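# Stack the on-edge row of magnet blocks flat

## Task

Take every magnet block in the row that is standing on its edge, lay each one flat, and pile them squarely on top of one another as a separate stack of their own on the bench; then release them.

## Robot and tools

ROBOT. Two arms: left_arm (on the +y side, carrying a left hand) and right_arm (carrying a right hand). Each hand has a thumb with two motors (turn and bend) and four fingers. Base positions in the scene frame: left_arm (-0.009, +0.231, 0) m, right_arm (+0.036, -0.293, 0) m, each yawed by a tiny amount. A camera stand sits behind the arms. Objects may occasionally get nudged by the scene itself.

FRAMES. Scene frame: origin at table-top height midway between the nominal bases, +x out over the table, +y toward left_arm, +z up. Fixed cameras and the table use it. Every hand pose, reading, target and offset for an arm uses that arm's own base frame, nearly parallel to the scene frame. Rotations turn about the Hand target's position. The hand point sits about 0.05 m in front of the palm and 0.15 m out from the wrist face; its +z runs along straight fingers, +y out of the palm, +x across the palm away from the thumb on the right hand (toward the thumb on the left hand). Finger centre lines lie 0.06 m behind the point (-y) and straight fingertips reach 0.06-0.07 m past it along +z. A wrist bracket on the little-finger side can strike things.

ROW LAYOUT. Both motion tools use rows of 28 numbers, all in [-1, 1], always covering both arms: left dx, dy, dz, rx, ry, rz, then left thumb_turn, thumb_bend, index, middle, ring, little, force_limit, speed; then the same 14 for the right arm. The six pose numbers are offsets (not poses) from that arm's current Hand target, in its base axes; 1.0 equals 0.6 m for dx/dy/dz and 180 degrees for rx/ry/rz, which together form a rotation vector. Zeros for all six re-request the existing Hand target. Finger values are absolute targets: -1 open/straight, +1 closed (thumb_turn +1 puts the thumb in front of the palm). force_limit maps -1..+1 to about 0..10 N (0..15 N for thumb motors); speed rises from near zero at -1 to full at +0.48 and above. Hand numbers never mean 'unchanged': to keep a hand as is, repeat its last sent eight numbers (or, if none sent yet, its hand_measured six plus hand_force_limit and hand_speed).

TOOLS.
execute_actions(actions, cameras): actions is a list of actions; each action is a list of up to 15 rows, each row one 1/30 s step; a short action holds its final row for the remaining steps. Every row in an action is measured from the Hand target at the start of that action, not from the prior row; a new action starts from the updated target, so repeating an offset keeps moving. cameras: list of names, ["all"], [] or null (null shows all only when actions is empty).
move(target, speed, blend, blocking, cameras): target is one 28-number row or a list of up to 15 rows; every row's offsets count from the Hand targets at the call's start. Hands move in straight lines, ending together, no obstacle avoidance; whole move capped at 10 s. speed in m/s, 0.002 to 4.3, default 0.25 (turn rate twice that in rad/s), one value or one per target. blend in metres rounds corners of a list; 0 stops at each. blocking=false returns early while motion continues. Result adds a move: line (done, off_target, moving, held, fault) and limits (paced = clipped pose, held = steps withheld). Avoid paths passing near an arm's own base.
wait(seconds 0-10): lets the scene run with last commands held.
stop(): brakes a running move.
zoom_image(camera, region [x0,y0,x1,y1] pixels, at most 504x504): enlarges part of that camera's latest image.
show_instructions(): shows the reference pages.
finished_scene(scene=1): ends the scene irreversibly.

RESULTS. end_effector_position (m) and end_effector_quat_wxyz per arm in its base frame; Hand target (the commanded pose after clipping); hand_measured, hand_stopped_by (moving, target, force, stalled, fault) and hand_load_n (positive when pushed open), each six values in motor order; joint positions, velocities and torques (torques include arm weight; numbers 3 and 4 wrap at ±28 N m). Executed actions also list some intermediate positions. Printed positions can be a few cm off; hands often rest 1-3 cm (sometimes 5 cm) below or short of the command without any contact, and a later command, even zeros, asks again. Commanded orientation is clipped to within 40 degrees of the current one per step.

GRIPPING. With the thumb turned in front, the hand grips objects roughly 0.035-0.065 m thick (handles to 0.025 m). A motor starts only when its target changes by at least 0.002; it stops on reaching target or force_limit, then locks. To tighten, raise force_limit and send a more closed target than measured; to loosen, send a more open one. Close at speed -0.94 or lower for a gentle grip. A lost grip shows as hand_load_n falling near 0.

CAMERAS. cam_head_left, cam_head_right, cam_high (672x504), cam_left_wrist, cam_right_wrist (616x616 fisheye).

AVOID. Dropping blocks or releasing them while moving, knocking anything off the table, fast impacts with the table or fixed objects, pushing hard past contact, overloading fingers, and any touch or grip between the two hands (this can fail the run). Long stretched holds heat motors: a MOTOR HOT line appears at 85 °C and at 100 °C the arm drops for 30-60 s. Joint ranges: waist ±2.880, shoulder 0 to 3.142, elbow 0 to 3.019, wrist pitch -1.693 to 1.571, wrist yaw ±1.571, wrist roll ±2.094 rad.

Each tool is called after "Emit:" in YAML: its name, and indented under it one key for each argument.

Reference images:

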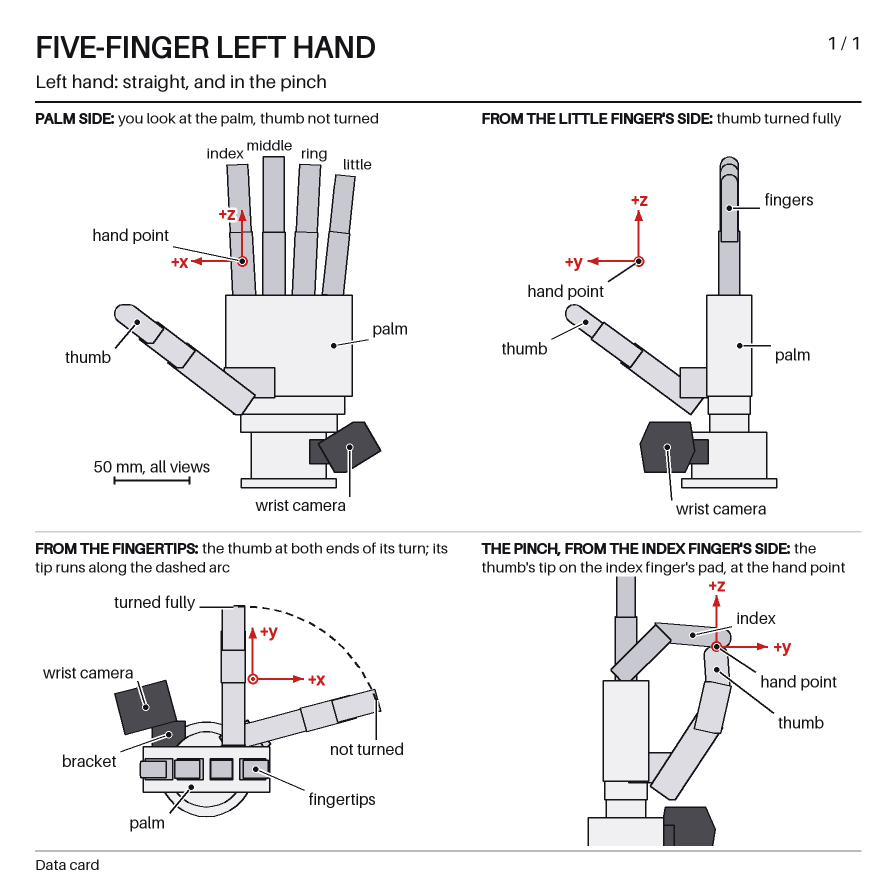

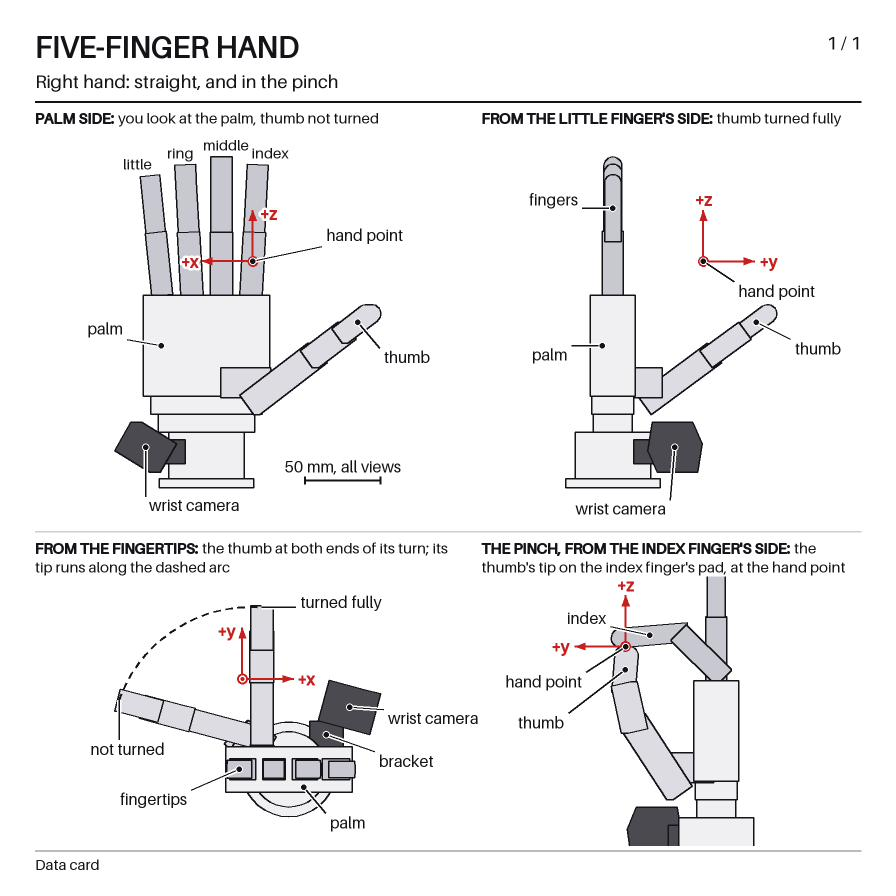

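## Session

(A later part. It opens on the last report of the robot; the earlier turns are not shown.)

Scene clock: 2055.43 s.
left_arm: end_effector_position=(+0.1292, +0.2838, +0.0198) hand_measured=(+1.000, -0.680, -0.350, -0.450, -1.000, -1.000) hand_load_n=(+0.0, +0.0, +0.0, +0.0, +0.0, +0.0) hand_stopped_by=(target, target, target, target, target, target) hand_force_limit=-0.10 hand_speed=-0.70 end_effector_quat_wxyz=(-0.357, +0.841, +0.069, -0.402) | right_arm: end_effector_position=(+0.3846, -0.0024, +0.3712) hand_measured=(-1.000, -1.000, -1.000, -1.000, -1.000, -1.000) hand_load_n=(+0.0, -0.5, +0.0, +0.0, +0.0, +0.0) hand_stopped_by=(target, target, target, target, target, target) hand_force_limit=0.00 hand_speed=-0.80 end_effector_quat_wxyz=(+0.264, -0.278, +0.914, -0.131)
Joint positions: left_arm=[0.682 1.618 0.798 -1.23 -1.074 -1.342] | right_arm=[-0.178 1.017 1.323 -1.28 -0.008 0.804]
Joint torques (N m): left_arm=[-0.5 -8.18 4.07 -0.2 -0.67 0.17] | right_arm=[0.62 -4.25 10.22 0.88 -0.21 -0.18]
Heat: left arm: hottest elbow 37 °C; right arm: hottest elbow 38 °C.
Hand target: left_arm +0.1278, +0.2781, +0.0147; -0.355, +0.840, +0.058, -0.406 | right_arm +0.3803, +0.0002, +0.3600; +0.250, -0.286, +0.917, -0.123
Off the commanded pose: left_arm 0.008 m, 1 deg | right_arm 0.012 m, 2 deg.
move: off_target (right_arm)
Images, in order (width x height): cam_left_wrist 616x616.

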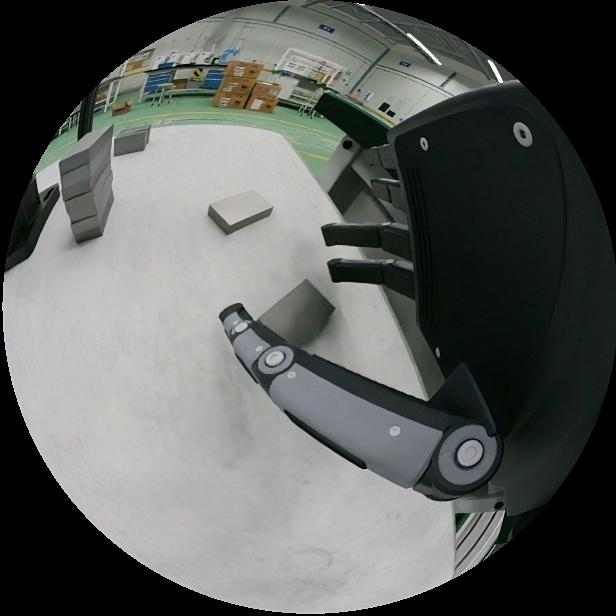

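Emit:
move:
  target:
    - [0.0,0.0,0.11,0,0,0, 1,-0.7,-0.45,-0.45,-1,-1, -0.1, -0.3, 0,0,0, 0,0,0, -1,-1,-1,-1,-1,-1, 0, -0.8]
    - [0.022,0.015,0.11,0.109,-0.1928,-0.0044, 1,-0.7,-0.45,-0.45,-1,-1, -0.1, -0.3, 0,0,0, 0,0,0, -1,-1,-1,-1,-1,-1, 0, -0.8]
    - [0.022,0.015,0.045,0.109,-0.1928,-0.0044, 1,-0.7,-0.45,-0.45,-1,-1, -0.1, -0.3, 0,0,0, 0,0,0, -1,-1,-1,-1,-1,-1, 0, -0.8]
  speed: [0.1,0.15,0.1]
  blend: [0.01,0.01,0]
  cameras: ["cam_left_wrist"]

Emit:
zoom_image:
  camera: "cam_left_wrist"
  region: [150, 150, 400, 400]

Scene clock: 2086.77 s.
left_arm: end_effector_position=(+0.1465, +0.2863, +0.0454) hand_measured=(+1.000, -0.700, -0.450, -0.450, -1.000, -1.000) hand_load_n=(+0.0, +0.0, +0.0, +0.0, +0.0, +0.0) hand_stopped_by=(target, target, target, target, target, target) hand_force_limit=-0.10 hand_speed=-0.30 end_effector_quat_wxyz=(-0.462, +0.852, +0.219, -0.115) | right_arm: end_effector_position=(+0.3846, -0.0024, +0.3712) hand_measured=(-1.000, -1.000, -1.000, -1.000, -1.000, -1.000) hand_load_n=(+0.0, +0.0, +0.0, +0.0, +0.0, +0.0) hand_stopped_by=(target, target, target, target, target, target) hand_force_limit=0.00 hand_speed=-0.80 end_effector_quat_wxyz=(+0.264, -0.278, +0.914, -0.131)
Joint positions: left_arm=[0.718 1.094 0.46 -0.613 -0.956 -1.188] | right_arm=[-0.178 1.017 1.323 -1.28 -0.008 0.804]
Joint torques (N m): left_arm=[1.49 -2.96 6.83 1.31 -0.6 0.19] | right_arm=[0.62 -3.9 10.25 0.99 -0.22 -0.17]
Heat: left arm: hottest elbow 34 °C; right arm: hottest elbow 38 °C.
Hand target: left_arm +0.1411, +0.2873, +0.0418; -0.460, +0.851, +0.222, -0.120 | right_arm +0.3803, +0.0002, +0.3600; +0.250, -0.286, +0.917, -0.123
Off the commanded pose: left_arm 0.007 m, 1 deg | right_arm 0.012 m, 2 deg.
move: off_target (right_arm)
Images, in order (width x height): cam_left_wrist 616x616.

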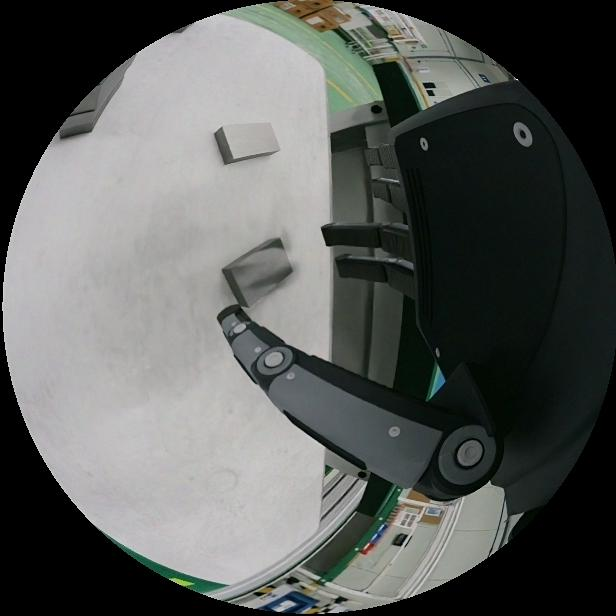

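Scaled by 2.016 from the camera's 616x616 image, which has a finer 880x880 frame.

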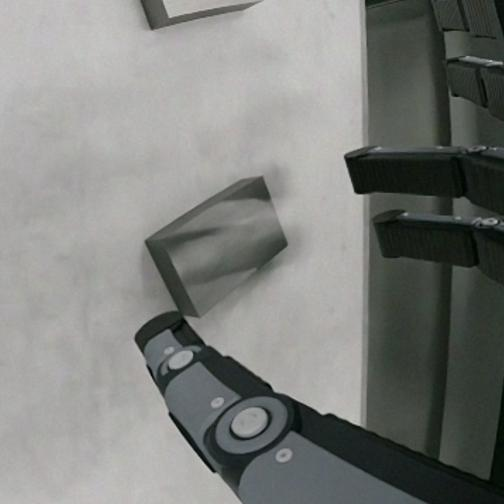

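Emit:
move:
  target:
    - [-0.0173,0.0083,-0.005,0,0,0, 1,-0.7,-0.45,-0.45,-1,-1, -0.1, -0.3, 0,0,0, 0,0,0, -1,-1,-1,-1,-1,-1, 0, -0.8]
    - [-0.0173,0.0083,-0.043,0,0,0, 1,-0.7,-0.45,-0.45,-1,-1, -0.1, -0.3, 0,0,0, 0,0,0, -1,-1,-1,-1,-1,-1, 0, -0.8]
  speed: [0.08,0.06]
  cameras: ["cam_left_wrist"]

Emit:
zoom_image:
  camera: "cam_left_wrist"
  region: [150, 150, 400, 400]

Scene clock: 2112.17 s.
left_arm: end_effector_position=(+0.1369, +0.2929, +0.0214) hand_measured=(+1.000, -0.700, -0.450, -0.450, -1.000, -1.000) hand_load_n=(+0.0, +0.0, +0.0, +0.0, +0.0, +0.0) hand_stopped_by=(target, target, target, target, target, target) hand_force_limit=-0.10 hand_speed=-0.30 end_effector_quat_wxyz=(-0.463, +0.851, +0.221, -0.114) | right_arm: end_effector_position=(+0.3846, -0.0024, +0.3712) hand_measured=(-1.000, -1.000, -1.000, -1.000, -1.000, -1.000) hand_load_n=(+0.0, +0.0, +0.0, +0.0, +0.0, +0.0) hand_stopped_by=(target, target, target, target, target, target) hand_force_limit=0.00 hand_speed=-0.80 end_effector_quat_wxyz=(+0.264, -0.278, +0.914, -0.131)
Joint positions: left_arm=[0.764 1.141 0.402 -0.442 -0.941 -1.115] | right_arm=[-0.178 1.017 1.323 -1.28 -0.008 0.804]
Joint torques (N m): left_arm=[1.38 -2.78 6.06 1.48 -0.55 0.18] | right_arm=[0.56 -4.42 10.26 0.98 -0.23 -0.18]
Heat: left arm: hottest elbow 34 °C; right arm: hottest elbow 38 °C.
Hand target: left_arm +0.1308, +0.2922, +0.0160; -0.460, +0.851, +0.222, -0.120 | right_arm +0.3803, +0.0002, +0.3600; +0.250, -0.286, +0.917, -0.123
Off the commanded pose: left_arm 0.008 m, 1 deg | right_arm 0.012 m, 2 deg.
move: off_target (right_arm)
Images, in order (width x height): cam_left_wrist 616x616.

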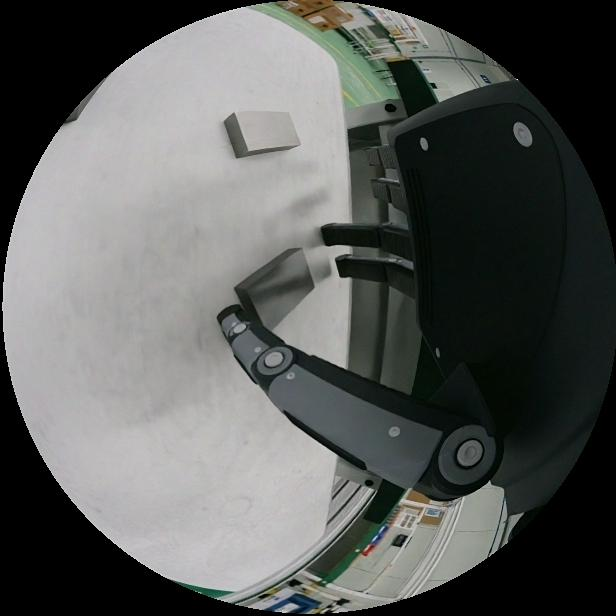

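Scaled by 2.016 from the camera's 616x616 image, which has a finer 880x880 frame.

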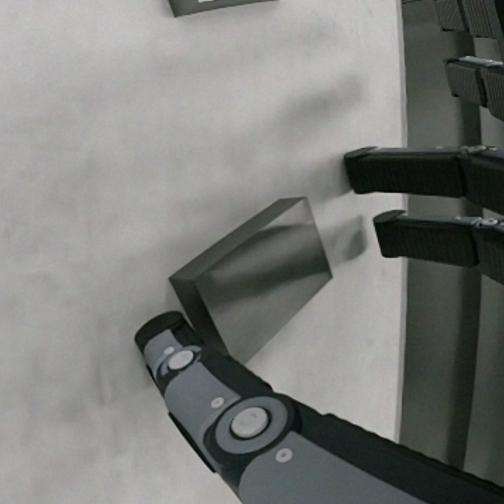

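Emit:
move:
  target:
    - [-0.0173,0.0083,-0.043,0,0,0, 1,-0.7,-0.45,-0.45,-1,-1, -0.1, -0.3, 0,0,0, 0,0,0, -1,-1,-1,-1,-1,-1, 0, -0.8]
  speed: [0.06]
  blocking: false

Scene clock: 2122.93 s.
left_arm: end_effector_position=(+0.1395, +0.2970, +0.0196) hand_measured=(+1.000, -0.704, -0.450, -0.450, -1.000, -1.000) hand_load_n=(-17.5, +14.5, +0.0, +0.0, +0.0, +0.0) hand_stopped_by=(target, target, target, target, target, target) hand_force_limit=-0.10 hand_speed=-0.30 end_effector_quat_wxyz=(-0.473, +0.851, +0.202, -0.107) | right_arm: end_effector_position=(+0.3846, -0.0024, +0.3712) hand_measured=(-1.000, -1.000, -1.000, -1.000, -1.000, -1.000) hand_load_n=(-0.5, +0.0, +0.0, +0.0, +0.0, +0.0) hand_stopped_by=(target, target, target, target, target, target) hand_force_limit=0.00 hand_speed=-0.80 end_effector_quat_wxyz=(+0.264, -0.278, +0.914, -0.131)
Joint positions: left_arm=[0.769 1.143 0.382 -0.351 -0.938 -1.033] | right_arm=[-0.178 1.017 1.323 -1.28 -0.008 0.804]
Joint velocities: left_arm=[-0.005 -0.005 -0.037 0.164 -0.007 0.286] | right_arm=[within noise]
Joint torques (N m): left_arm=[3.66 1.38 3.67 3.02 -0.12 -0.44] | right_arm=[0.38 -4.31 10.26 0.92 -0.22 -0.19]
Heat: left arm: hottest elbow 34 °C; right arm: hottest elbow 38 °C.
Hand target: left_arm +0.1203, +0.2972, -0.0098; -0.460, +0.851, +0.222, -0.120 | right_arm +0.3803, +0.0002, +0.3600; +0.250, -0.286, +0.917, -0.123
Off the commanded pose: left_arm 0.035 m, 3 deg | right_arm 0.012 m, 2 deg.
move: running

Emit:
stop:

Emit:
move:
  target:
    - [0.018,-0.0083,0.045,0,0,0, 1,-0.7,-0.45,-0.45,-1,-1, -0.1, -0.3, 0,0,0, 0,0,0, -1,-1,-1,-1,-1,-1, 0, -0.8]
  speed: [0.06]
  cameras: ["cam_left_wrist"]

Emit:
zoom_image:
  camera: "cam_left_wrist"
  region: [150, 150, 400, 400]

Scene clock: 2127.67 s.
left_arm: end_effector_position=(+0.1404, +0.2976, +0.0197) hand_measured=(+1.000, -0.704, -0.450, -0.450, -1.000, -1.000) hand_load_n=(-17.0, +15.0, +0.0, +0.0, +0.0, +0.0) hand_stopped_by=(target, target, target, target, target, target) hand_force_limit=-0.10 hand_speed=-0.30 end_effector_quat_wxyz=(-0.474, +0.852, +0.193, -0.107) | right_arm: end_effector_position=(+0.3846, -0.0024, +0.3712) hand_measured=(-1.000, -1.000, -1.000, -1.000, -1.000, -1.000) hand_load_n=(-0.5, +0.0, +0.0, +0.0, +0.0, +0.0) hand_stopped_by=(target, target, target, target, target, target) hand_force_limit=0.00 hand_speed=-0.80 end_effector_quat_wxyz=(+0.264, -0.278, +0.914, -0.131)
Joint positions: left_arm=[0.77 1.143 0.379 -0.332 -0.936 -1.002] | right_arm=[-0.178 1.017 1.323 -1.28 -0.008 0.804]
Joint velocities: within noise
Joint torques (N m): left_arm=[3.66 1.61 3.7 2.96 -0.18 -0.35] | right_arm=[0.62 -4.01 10.24 0.98 -0.22 -0.16]
Motor temperatures (°C): left_arm=[25 27 34 22 23 23] | right_arm=[24 26 38 24 24 21]
Heat: left arm: hottest elbow 34 °C; right arm: hottest elbow 38 °C.
Hand target: left_arm +0.1203, +0.2971, -0.0099; -0.460, +0.851, +0.222, -0.120 | right_arm +0.3803, +0.0002, +0.3600; +0.250, -0.286, +0.917, -0.123
Off the commanded pose: left_arm 0.036 m, 4 deg | right_arm 0.012 m, 2 deg.
earlier move: off_target (left_arm, right_arm)
stop: no move was running

Scene clock: 2128.77 s.
left_arm: end_effector_position=(+0.1352, +0.2935, +0.0207) hand_measured=(+1.000, -0.700, -0.450, -0.450, -1.000, -1.000) hand_load_n=(+2.5, -1.0, +0.0, +0.0, +0.0, +0.0) hand_stopped_by=(target, target, target, target, target, target) hand_force_limit=-0.10 hand_speed=-0.30 end_effector_quat_wxyz=(-0.469, +0.846, +0.232, -0.103) | right_arm: end_effector_position=(+0.3846, -0.0024, +0.3712) hand_measured=(-1.000, -1.000, -1.000, -1.000, -1.000, -1.000) hand_load_n=(+0.0, +0.0, +0.0, +0.0, +0.0, +0.0) hand_stopped_by=(target, target, target, target, target, target) hand_force_limit=0.00 hand_speed=-0.80 end_effector_quat_wxyz=(+0.264, -0.278, +0.914, -0.131)
Joint positions: left_arm=[0.77 1.13 0.383 -0.409 -0.941 -1.122] | right_arm=[-0.178 1.017 1.323 -1.28 -0.008 0.804]
Joint torques (N m): left_arm=[0.85 -1.79 7.92 -0.01 -0.53 0.25] | right_arm=[0.32 -4.25 10.25 1.02 -0.2 -0.19]
Heat: left arm: hottest elbow 34 °C; right arm: hottest elbow 38 °C.
Hand target: left_arm +0.1312, +0.2922, +0.0172; -0.460, +0.851, +0.222, -0.120 | right_arm +0.3803, +0.0002, +0.3600; +0.250, -0.286, +0.917, -0.123
Off the commanded pose: left_arm 0.006 m, 3 deg | right_arm 0.012 m, 2 deg.
move: off_target (left_arm, right_arm)
Images, in order (width x height): cam_left_wrist 616x616.

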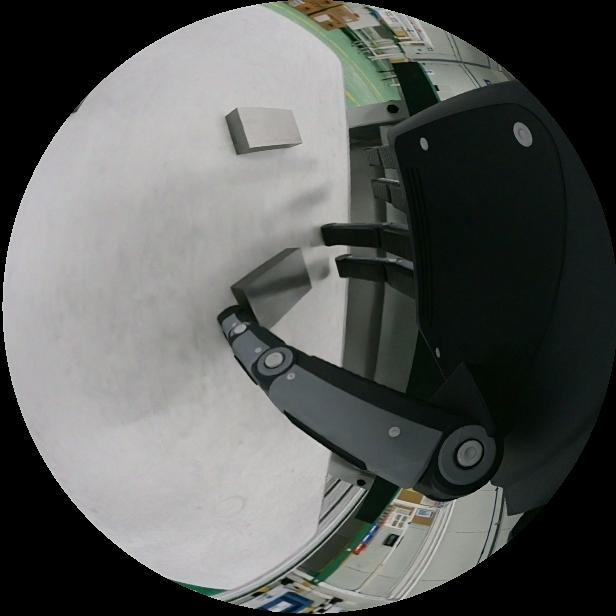

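Scaled by 2.016 from the camera's 616x616 image, which has a finer 880x880 frame.

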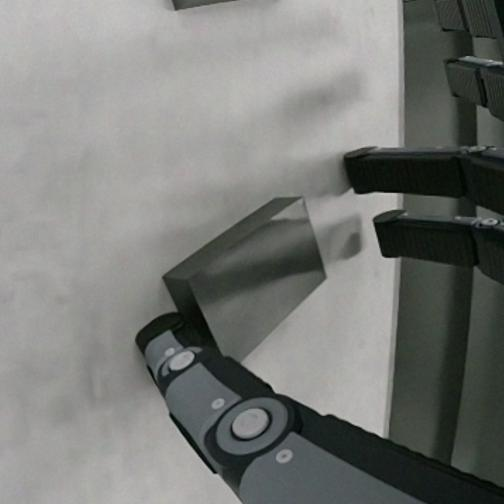

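Emit:
move:
  target:
    - [0,0,0,0,0,0, 1,-0.5,0.05,0.05,-1,-1, -0.2, -0.8, 0,0,0, 0,0,0, -1,-1,-1,-1,-1,-1, 0, -0.8]
  speed: [0.06]
  cameras: ["cam_left_wrist"]

Emit:
zoom_image:
  camera: "cam_left_wrist"
  region: [150, 150, 400, 400]

Scene clock: 2134.00 s.
left_arm: end_effector_position=(+0.1326, +0.2938, +0.0216) hand_measured=(+1.000, -0.524, -0.104, -0.306, -1.000, -1.000) hand_load_n=(-1.5, +6.0, +7.5, +2.5, +0.0, +0.0) hand_stopped_by=(target, force, force, force, target, target) hand_force_limit=-0.20 hand_speed=-0.80 end_effector_quat_wxyz=(-0.472, +0.844, +0.231, -0.109) | right_arm: end_effector_position=(+0.3846, -0.0024, +0.3712) hand_measured=(-1.000, -1.000, -1.000, -1.000, -1.000, -1.000) hand_load_n=(+0.0, +0.0, -0.5, +0.0, +0.0, +0.0) hand_stopped_by=(target, target, target, target, target, target) hand_force_limit=0.00 hand_speed=-0.80 end_effector_quat_wxyz=(+0.264, -0.278, +0.914, -0.131)
Joint positions: left_arm=[0.77 1.13 0.383 -0.415 -0.953 -1.122] | right_arm=[-0.178 1.017 1.323 -1.28 -0.008 0.804]
Joint torques (N m): left_arm=[0.91 -1.79 7.88 0.17 -0.1 0.24] | right_arm=[0.21 -4.25 10.24 0.96 -0.22 -0.15]
Heat: left arm: hottest elbow 34 °C; right arm: hottest elbow 38 °C.
Hand target: left_arm +0.1311, +0.2921, +0.0172; -0.460, +0.851, +0.222, -0.120 | right_arm +0.3803, +0.0002, +0.3600; +0.250, -0.286, +0.917, -0.123
Off the commanded pose: left_arm 0.005 m, 2 deg | right_arm 0.012 m, 2 deg.
move: off_target (right_arm)
Images, in order (width x height): cam_left_wrist 616x616.

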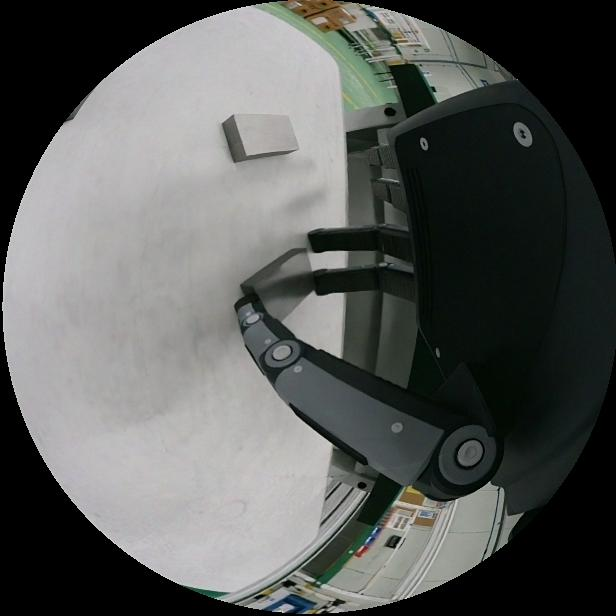

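Scaled by 2.016 from the camera's 616x616 image, which has a finer 880x880 frame.

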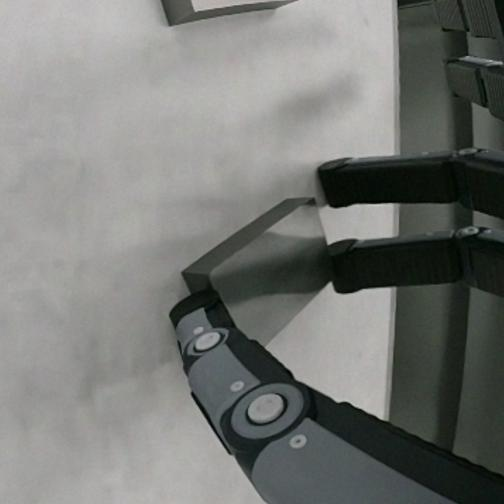

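Emit:
move:
  target:
    - [0,0.0415,0.15,0,0,0, 1,-0.5,0.05,0.05,-1,-1, -0.2, -0.8, 0,0,0, 0,0,0, -1,-1,-1,-1,-1,-1, 0, -0.8]
    - [-0.1318,-0.01,0.15,0,0,0, 1,-0.5,0.05,0.05,-1,-1, -0.2, -0.8, 0,0,0, 0,0,0, -1,-1,-1,-1,-1,-1, 0, -0.8]
    - [-0.1318,-0.03,0.0713,0,0,0, 1,-0.5,0.05,0.05,-1,-1, -0.2, -0.8, 0,0,0, 0,0,0, -1,-1,-1,-1,-1,-1, 0, -0.8]
  speed: [0.08,0.12,0.08]
  blend: [0.01,0.01,0]
  cameras: ["cam_left_wrist"]

Emit:
zoom_image:
  camera: "cam_left_wrist"
  region: [150, 150, 400, 400]

Scene clock: 2153.20 s.
left_arm: end_effector_position=(+0.0475, +0.2727, +0.0605) hand_measured=(+1.000, -0.524, -0.104, -0.306, -1.000, -1.000) hand_load_n=(-1.0, +6.5, +7.5, +0.0, +0.0, +0.0) hand_stopped_by=(target, force, force, force, target, target) hand_force_limit=-0.20 hand_speed=-0.80 end_effector_quat_wxyz=(-0.456, +0.853, +0.222, -0.126) | right_arm: end_effector_position=(+0.3846, -0.0024, +0.3712) hand_measured=(-1.000, -1.000, -1.000, -1.000, -1.000, -1.000) hand_load_n=(+0.0, +0.0, +0.0, +0.0, +0.0, +0.0) hand_stopped_by=(target, target, target, target, target, target) hand_force_limit=0.00 hand_speed=-0.80 end_effector_quat_wxyz=(+0.264, -0.278, +0.914, -0.131)
Joint positions: left_arm=[1.043 0.69 0.297 -0.537 -0.81 -0.755] | right_arm=[-0.178 1.017 1.323 -1.28 -0.008 0.804]
Joint torques (N m): left_arm=[-0.73 0.91 8.64 1.99 -0.61 0.04] | right_arm=[0.26 -3.84 10.32 0.92 -0.21 -0.17]
Heat: left arm: hottest elbow 34 °C; right arm: hottest elbow 38 °C.
Hand target: left_arm +0.0520, +0.2741, +0.0599; -0.460, +0.851, +0.222, -0.120 | right_arm +0.3803, +0.0002, +0.3600; +0.250, -0.286, +0.917, -0.123
Off the commanded pose: left_arm 0.005 m, 1 deg | right_arm 0.012 m, 2 deg.
move: off_target (right_arm)
Images, in order (width x height): cam_left_wrist 616x616.

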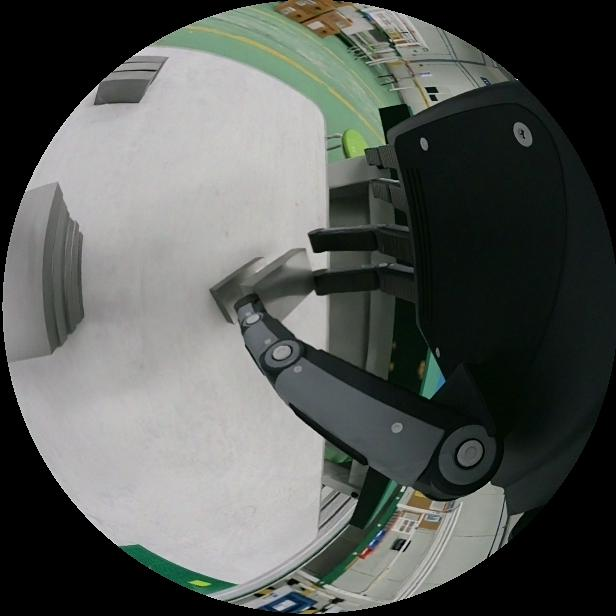

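Scaled by 2.016 from the camera's 616x616 image, which has a finer 880x880 frame.

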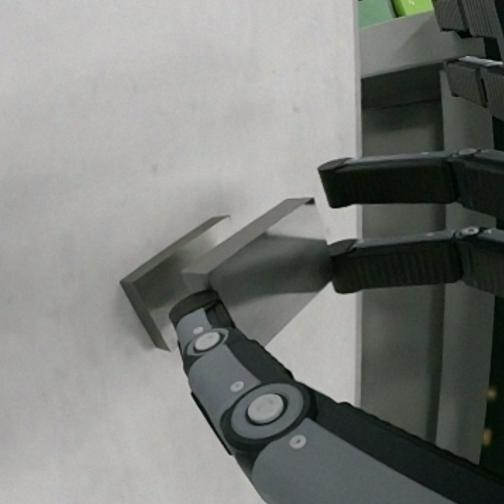

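Emit:
move:
  target:
    - [0.003,0.0015,-0.033,0,0,-0.009, 1,-0.5,0.05,0.05,-1,-1, -0.2, -0.8, 0,0,0, 0,0,0, -1,-1,-1,-1,-1,-1, 0, -0.8]
  speed: [0.05]
  cameras: ["cam_left_wrist"]

Emit:
zoom_image:
  camera: "cam_left_wrist"
  region: [150, 150, 400, 400]

Scene clock: 2165.00 s.
left_arm: end_effector_position=(+0.0524, +0.2751, +0.0424) hand_measured=(+1.000, -0.524, -0.104, -0.306, -1.000, -1.000) hand_load_n=(-1.0, +7.0, +7.5, +0.0, +0.0, +0.0) hand_stopped_by=(target, force, force, force, target, target) hand_force_limit=-0.20 hand_speed=-0.80 end_effector_quat_wxyz=(-0.460, +0.854, +0.214, -0.115) | right_arm: end_effector_position=(+0.3846, -0.0024, +0.3712) hand_measured=(-1.000, -1.000, -1.000, -1.000, -1.000, -1.000) hand_load_n=(-0.5, +0.0, -0.5, +0.0, +0.0, +0.0) hand_stopped_by=(target, target, target, target, target, target) hand_force_limit=0.00 hand_speed=-0.80 end_effector_quat_wxyz=(+0.264, -0.278, +0.914, -0.131)
Joint positions: left_arm=[1.043 0.731 0.25 -0.418 -0.791 -0.73] | right_arm=[-0.178 1.017 1.323 -1.28 -0.008 0.804]
Joint torques (N m): left_arm=[-0.03 0.79 8.16 2.11 -0.46 0.18] | right_arm=[0.73 -4.37 10.29 0.94 -0.23 -0.16]
Heat: left arm: hottest elbow 34 °C; right arm: hottest elbow 38 °C.
Hand target: left_arm +0.0539, +0.2751, +0.0402; -0.462, +0.854, +0.210, -0.113 | right_arm +0.3803, +0.0002, +0.3600; +0.250, -0.286, +0.917, -0.123
Off the commanded pose: left_arm 0.003 m, 1 deg | right_arm 0.012 m, 2 deg.
move: off_target (right_arm)
Images, in order (width x height): cam_left_wrist 616x616.

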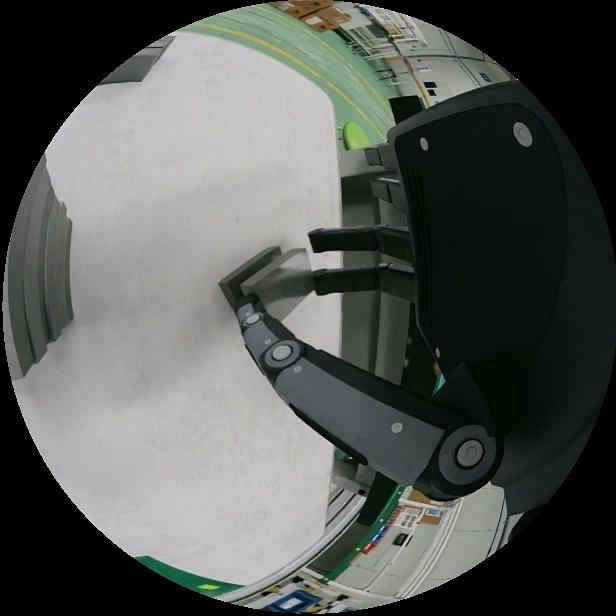

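Scaled by 2.016 from the camera's 616x616 image, which has a finer 880x880 frame.

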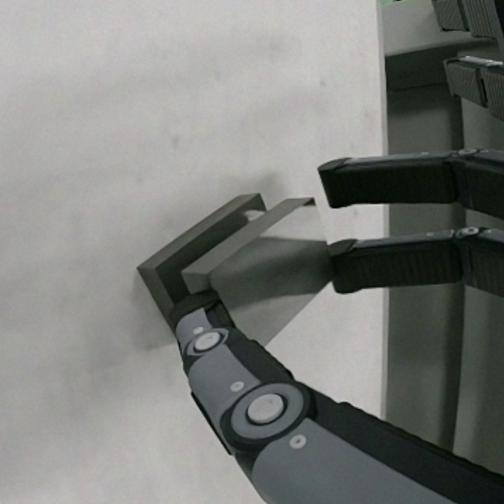

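Emit:
execute_actions:
  actions: []

Scene clock: 2196.97 s.
left_arm: end_effector_position=(+0.0523, +0.2751, +0.0424) hand_measured=(+1.000, -0.524, -0.104, -0.306, -1.000, -1.000) hand_load_n=(-1.0, +6.5, +7.5, +0.0, +0.0, +0.0) hand_stopped_by=(target, force, force, force, target, target) hand_force_limit=-0.20 hand_speed=-0.80 end_effector_quat_wxyz=(-0.460, +0.854, +0.214, -0.115) | right_arm: end_effector_position=(+0.3846, -0.0024, +0.3712) hand_measured=(-1.000, -1.000, -1.000, -1.000, -1.000, -1.000) hand_load_n=(+0.0, +0.0, +0.0, +0.0, +0.0, +0.0) hand_stopped_by=(target, target, target, target, target, target) hand_force_limit=0.00 hand_speed=-0.80 end_effector_quat_wxyz=(+0.264, -0.278, +0.914, -0.131)
Joint positions: left_arm=[1.043 0.731 0.25 -0.418 -0.791 -0.729] | right_arm=[-0.178 1.017 1.323 -1.28 -0.008 0.804]
Joint velocities: within noise
Joint torques (N m): left_arm=[-0.03 0.73 8.16 2.11 -0.46 0.18] | right_arm=[0.5 -4.25 10.29 0.96 -0.22 -0.18]
Motor temperatures (°C): left_arm=[25 26 36 22 23 23] | right_arm=[24 26 38 24 24 21]
Heat: left arm: hottest elbow 36 °C; right arm: hottest elbow 38 °C.
Hand target: left_arm +0.0539, +0.2751, +0.0402; -0.462, +0.854, +0.210, -0.113 | right_arm +0.3803, +0.0002, +0.3600; +0.250, -0.286, +0.917, -0.123
Off the commanded pose: left_arm 0.003 m, 1 deg | right_arm 0.012 m, 2 deg.

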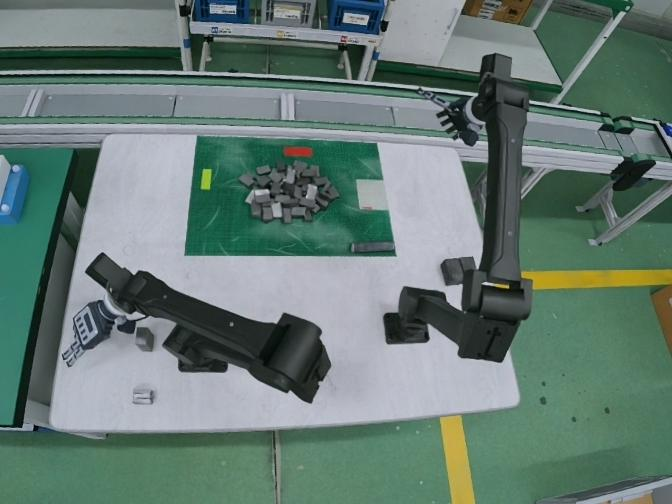

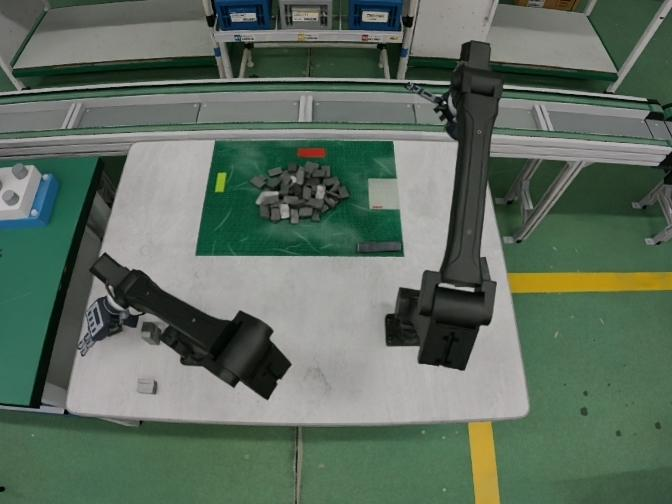

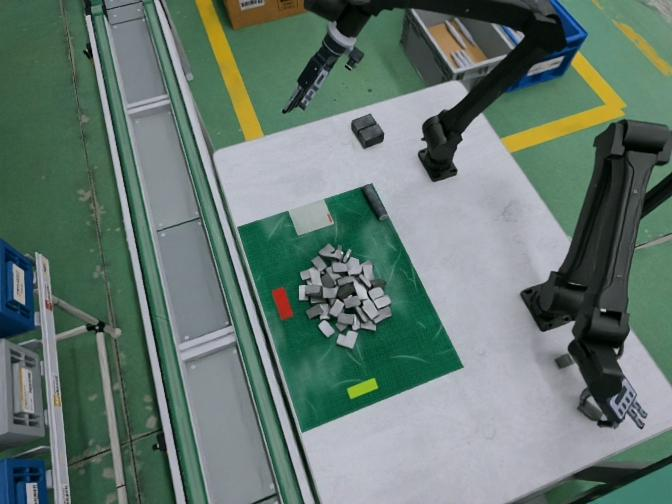

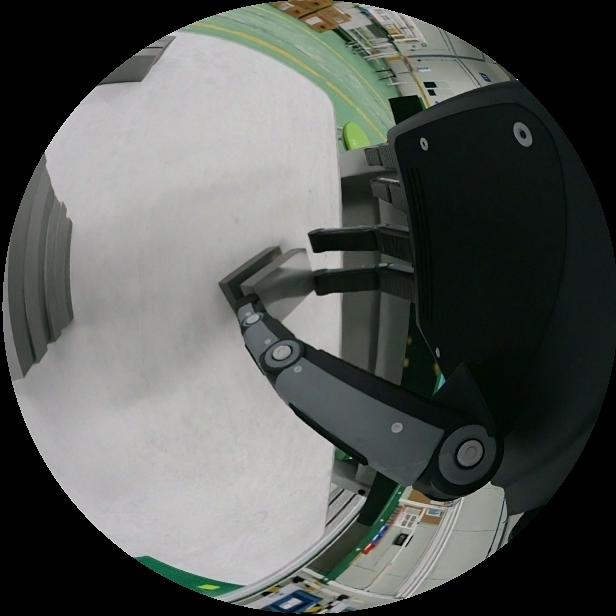

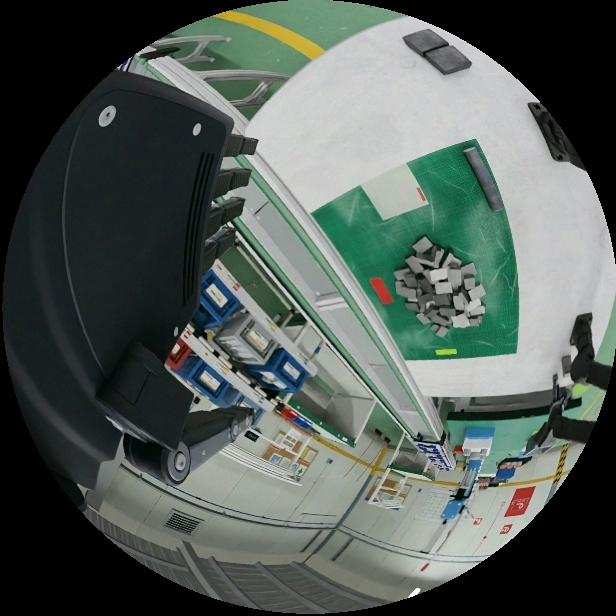

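Emit:
move:
  target: [-0.0045, -0.0035, -0.0083, 0, 0, 0, 1, -0.5, 0.05, 0.05, -1, -1, -0.2, -0.8, 0, 0, 0, 0, 0, 0, -1, -1, -1, -1, -1, -1, 0, -0.8]
  speed: 0.04
  cameras: ["cam_left_wrist"]

Emit:
zoom_image:
  camera: "cam_left_wrist"
  region: [150, 150, 400, 400]

Scene clock: 2204.63 s.
left_arm: end_effector_position=(+0.0516, +0.2725, +0.0367) hand_measured=(+1.000, -0.524, -0.104, -0.306, -1.000, -1.000) hand_load_n=(-1.0, +6.5, +7.5, +0.0, +0.0, +0.0) hand_stopped_by=(target, force, force, force, target, target) hand_force_limit=-0.20 hand_speed=-0.80 end_effector_quat_wxyz=(-0.460, +0.855, +0.211, -0.114) | right_arm: end_effector_position=(+0.3846, -0.0024, +0.3712) hand_measured=(-1.000, -1.000, -1.000, -1.000, -1.000, -1.000) hand_load_n=(+0.0, +0.0, +0.0, +0.0, +0.0, +0.0) hand_stopped_by=(target, target, target, target, target, target) hand_force_limit=0.00 hand_speed=-0.80 end_effector_quat_wxyz=(+0.264, -0.278, +0.914, -0.131)
Joint positions: left_arm=[1.043 0.731 0.234 -0.399 -0.786 -0.721] | right_arm=[-0.178 1.017 1.323 -1.28 -0.008 0.804]
Joint torques (N m): left_arm=[0.5 0.5 8.06 2.18 -0.45 0.17] | right_arm=[0.26 -4.19 10.18 0.9 -0.23 -0.16]
Heat: left arm: hottest elbow 36 °C; right arm: hottest elbow 38 °C.
Hand target: left_arm +0.0512, +0.2729, +0.0352; -0.462, +0.854, +0.210, -0.113 | right_arm +0.3803, +0.0002, +0.3600; +0.250, -0.286, +0.917, -0.123
Off the commanded pose: left_arm 0.002 m, 0 deg | right_arm 0.012 m, 2 deg.
move: off_target (right_arm)
Images, in order (width x height): cam_left_wrist 616x616.

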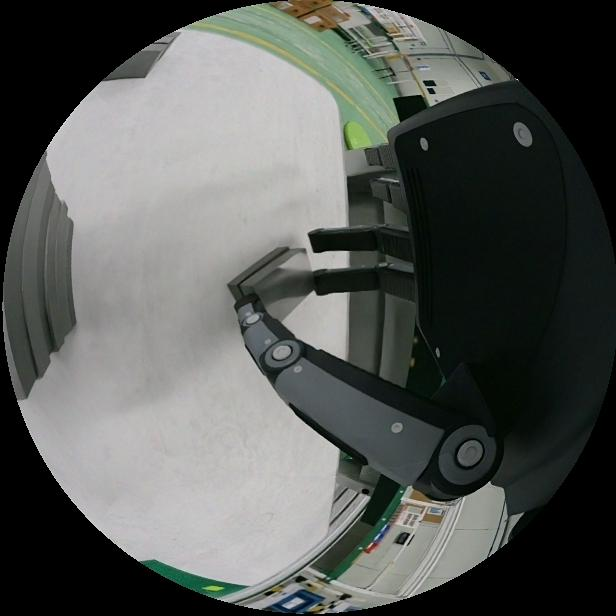

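Scaled by 2.016 from the camera's 616x616 image, which has a finer 880x880 frame.

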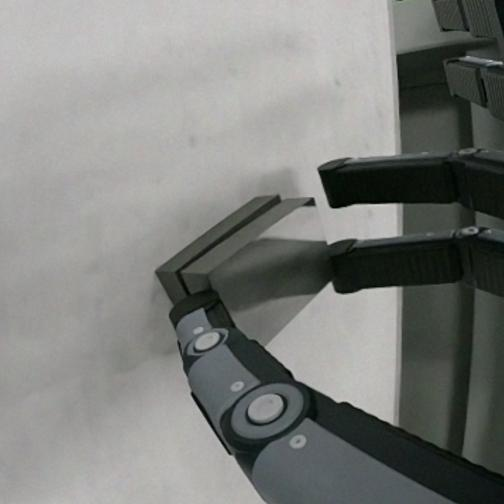

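Emit:
zoom_image:
  camera: "cam_left_wrist"
  region: [215, 230, 325, 320]

Scaled by 4.582 from the camera's 616x616 image, which has a finer 880x880 frame.

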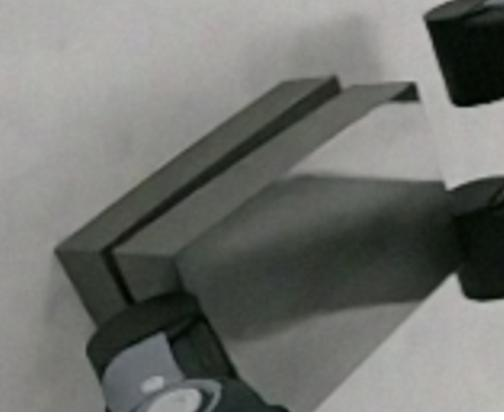

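Emit:
move:
  target: [0, 0, -0.0072, 0, 0, 0, 1, -0.5, 0.05, 0.05, -1, -1, -0.2, -0.8, 0, 0, 0, 0, 0, 0, -1, -1, -1, -1, -1, -1, 0, -0.8]
  speed: 0.03
  cameras: ["cam_left_wrist"]

Emit:
zoom_image:
  camera: "cam_left_wrist"
  region: [215, 230, 325, 320]

Scene clock: 2224.70 s.
left_arm: end_effector_position=(+0.0522, +0.2735, +0.0344) hand_measured=(+1.000, -0.524, -0.104, -0.306, -1.000, -1.000) hand_load_n=(-1.0, +6.5, +7.5, +0.0, +0.0, +0.0) hand_stopped_by=(target, force, force, force, target, target) hand_force_limit=-0.20 hand_speed=-0.80 end_effector_quat_wxyz=(-0.462, +0.854, +0.212, -0.112) | right_arm: end_effector_position=(+0.3846, -0.0024, +0.3712) hand_measured=(-1.000, -1.000, -1.000, -1.000, -1.000, -1.000) hand_load_n=(-0.5, +0.0, +0.0, +0.0, +0.0, +0.0) hand_stopped_by=(target, target, target, target, target, target) hand_force_limit=0.00 hand_speed=-0.80 end_effector_quat_wxyz=(+0.264, -0.278, +0.914, -0.131)
Joint positions: left_arm=[1.043 0.739 0.226 -0.376 -0.786 -0.721] | right_arm=[-0.178 1.017 1.323 -1.28 -0.008 0.804]
Joint torques (N m): left_arm=[0.44 1.03 7.86 2.13 -0.45 0.18] | right_arm=[0.38 -4.13 10.22 0.92 -0.21 -0.16]
Heat: left arm: hottest elbow 36 °C; right arm: hottest elbow 38 °C.
Hand target: left_arm +0.0512, +0.2730, +0.0309; -0.462, +0.854, +0.210, -0.113 | right_arm +0.3803, +0.0002, +0.3600; +0.250, -0.286, +0.917, -0.123
Off the commanded pose: left_arm 0.004 m, 0 deg | right_arm 0.012 m, 2 deg.
move: off_target (right_arm)
Images, in order (width x height): cam_left_wrist 616x616.

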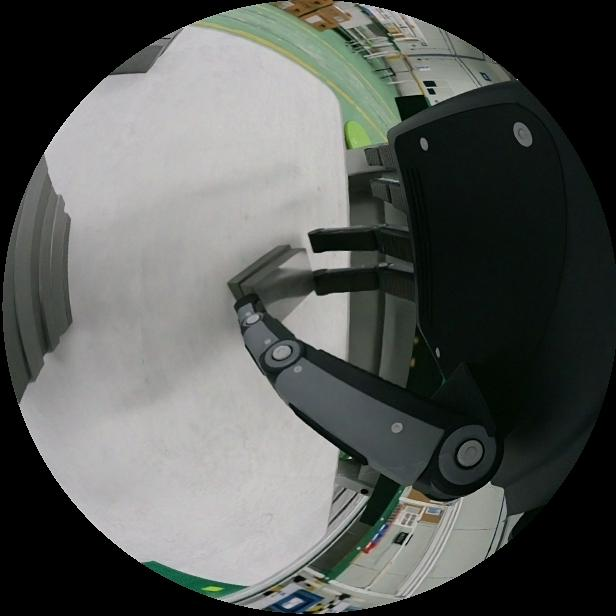

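Scaled by 4.582 from the camera's 616x616 image, which has a finer 880x880 frame.

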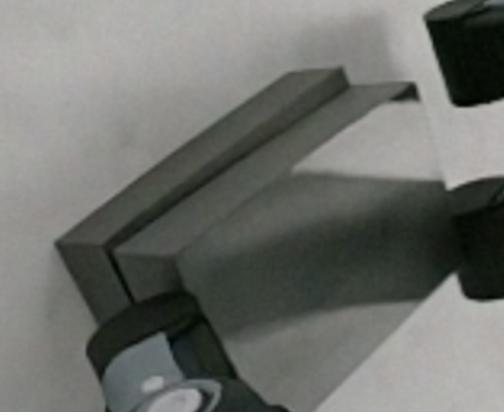

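Emit:
zoom_image:
  camera: "cam_left_wrist"
  region: [224, 238, 264, 298]

Emit:
zoom_image:
  camera: "cam_left_wrist"
  region: [264, 230, 324, 290]

Scaled by 8.400 from the camera's 616x616 image, which has a finer 880x880 frame.

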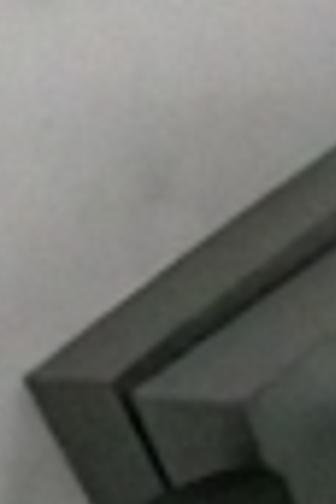

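Scaled by 8.400 from the camera's 616x616 image, which has a finer 880x880 frame.

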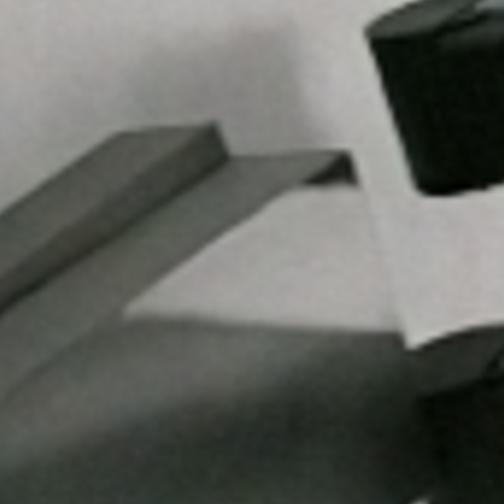

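Emit:
move:
  target: [-0.0037, -0.0018, 0.0075, 0, 0, 0.0105, 1, -0.5, 0.05, 0.05, -1, -1, -0.2, -0.8, 0, 0, 0, 0, 0, 0, -1, -1, -1, -1, -1, -1, 0, -0.8]
  speed: 0.03
  cameras: ["cam_left_wrist"]

Emit:
zoom_image:
  camera: "cam_left_wrist"
  region: [224, 238, 304, 298]

Scene clock: 2267.27 s.
left_arm: end_effector_position=(+0.0466, +0.2715, +0.0337) hand_measured=(+1.000, -0.524, -0.104, -0.306, -1.000, -1.000) hand_load_n=(-1.0, +7.0, +7.5, +0.0, +0.0, +0.0) hand_stopped_by=(target, force, force, force, target, target) hand_force_limit=-0.20 hand_speed=-0.80 end_effector_quat_wxyz=(-0.461, +0.849, +0.226, -0.121) | right_arm: end_effector_position=(+0.3846, -0.0024, +0.3712) hand_measured=(-1.000, -1.000, -1.000, -1.000, -1.000, -1.000) hand_load_n=(+0.0, +0.0, +0.0, +0.0, +0.0, +0.0) hand_stopped_by=(target, target, target, target, target, target) hand_force_limit=0.00 hand_speed=-0.80 end_effector_quat_wxyz=(+0.264, -0.278, +0.914, -0.131)
Joint positions: left_arm=[1.043 0.739 0.226 -0.4 -0.811 -0.757] | right_arm=[-0.178 1.017 1.323 -1.28 -0.008 0.804]
Joint torques (N m): left_arm=[-0.21 0.91 9.29 0.96 -0.53 0.08] | right_arm=[0.26 -4.31 10.25 0.95 -0.23 -0.19]
Heat: left arm: hottest elbow 35 °C; right arm: hottest elbow 38 °C.
Hand target: left_arm +0.0489, +0.2719, +0.0354; -0.460, +0.851, +0.224, -0.121 | right_arm +0.3803, +0.0002, +0.3600; +0.250, -0.286, +0.917, -0.123
Off the commanded pose: left_arm 0.003 m, 0 deg | right_arm 0.012 m, 2 deg.
move: off_target (right_arm)
Images, in order (width x height): cam_left_wrist 616x616.

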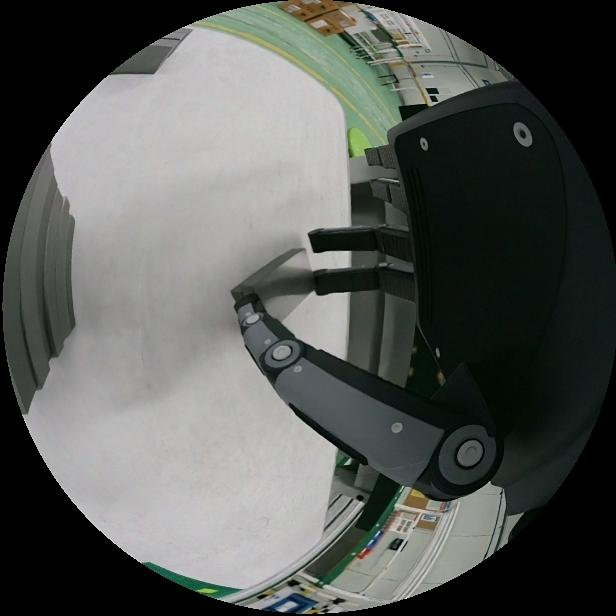

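Scaled by 6.300 from the camera's 616x616 image, which has a finer 880x880 frame.

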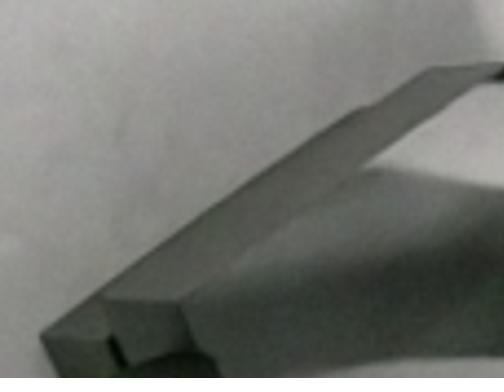

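Emit:
move:
  target: [0.0060, 0.0015, 0.0067, 0, 0, -0.0025, 1, -0.5, 0.05, 0.05, -1, -1, -0.2, -0.8, 0, 0, 0, 0, 0, 0, -1, -1, -1, -1, -1, -1, 0, -0.8]
  speed: 0.03
  cameras: ["cam_left_wrist"]

Emit:
zoom_image:
  camera: "cam_left_wrist"
  region: [224, 238, 304, 298]

Scene clock: 2275.80 s.
left_arm: end_effector_position=(+0.0458, +0.2701, +0.0330) hand_measured=(+1.000, -0.524, -0.104, -0.306, -1.000, -1.000) hand_load_n=(-1.0, +6.5, +7.5, +0.0, +0.0, +0.0) hand_stopped_by=(target, force, force, force, target, target) hand_force_limit=-0.20 hand_speed=-0.80 end_effector_quat_wxyz=(-0.460, +0.849, +0.227, -0.123) | right_arm: end_effector_position=(+0.3846, -0.0024, +0.3712) hand_measured=(-1.000, -1.000, -1.000, -1.000, -1.000, -1.000) hand_load_n=(+0.0, +0.0, +0.0, +0.0, +0.0, +0.0) hand_stopped_by=(target, target, target, target, target, target) hand_force_limit=0.00 hand_speed=-0.80 end_effector_quat_wxyz=(+0.264, -0.278, +0.914, -0.131)
Joint positions: left_arm=[1.04 0.739 0.226 -0.41 -0.816 -0.764] | right_arm=[-0.178 1.017 1.323 -1.28 -0.008 0.804]
Joint torques (N m): left_arm=[-0.73 0.91 10.26 0.68 -0.39 0.11] | right_arm=[0.15 -4.19 10.3 0.99 -0.21 -0.17]
Heat: left arm: hottest elbow 35 °C; right arm: hottest elbow 38 °C.
Hand target: left_arm +0.0525, +0.2728, +0.0394; -0.461, +0.851, +0.221, -0.119 | right_arm +0.3803, +0.0002, +0.3600; +0.250, -0.286, +0.917, -0.123
Off the commanded pose: left_arm 0.010 m, 1 deg | right_arm 0.012 m, 2 deg.
move: off_target (right_arm)
Images, in order (width x height): cam_left_wrist 616x616.

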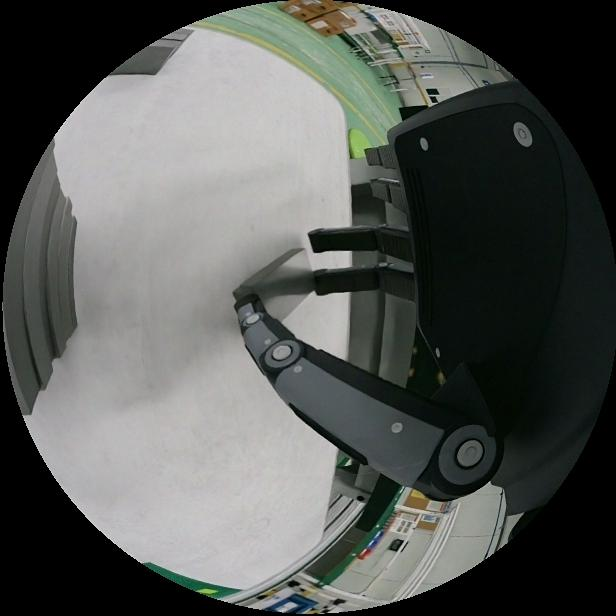

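Scaled by 6.300 from the camera's 616x616 image, which has a finer 880x880 frame.

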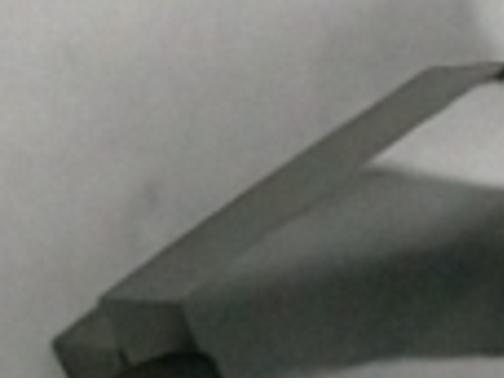

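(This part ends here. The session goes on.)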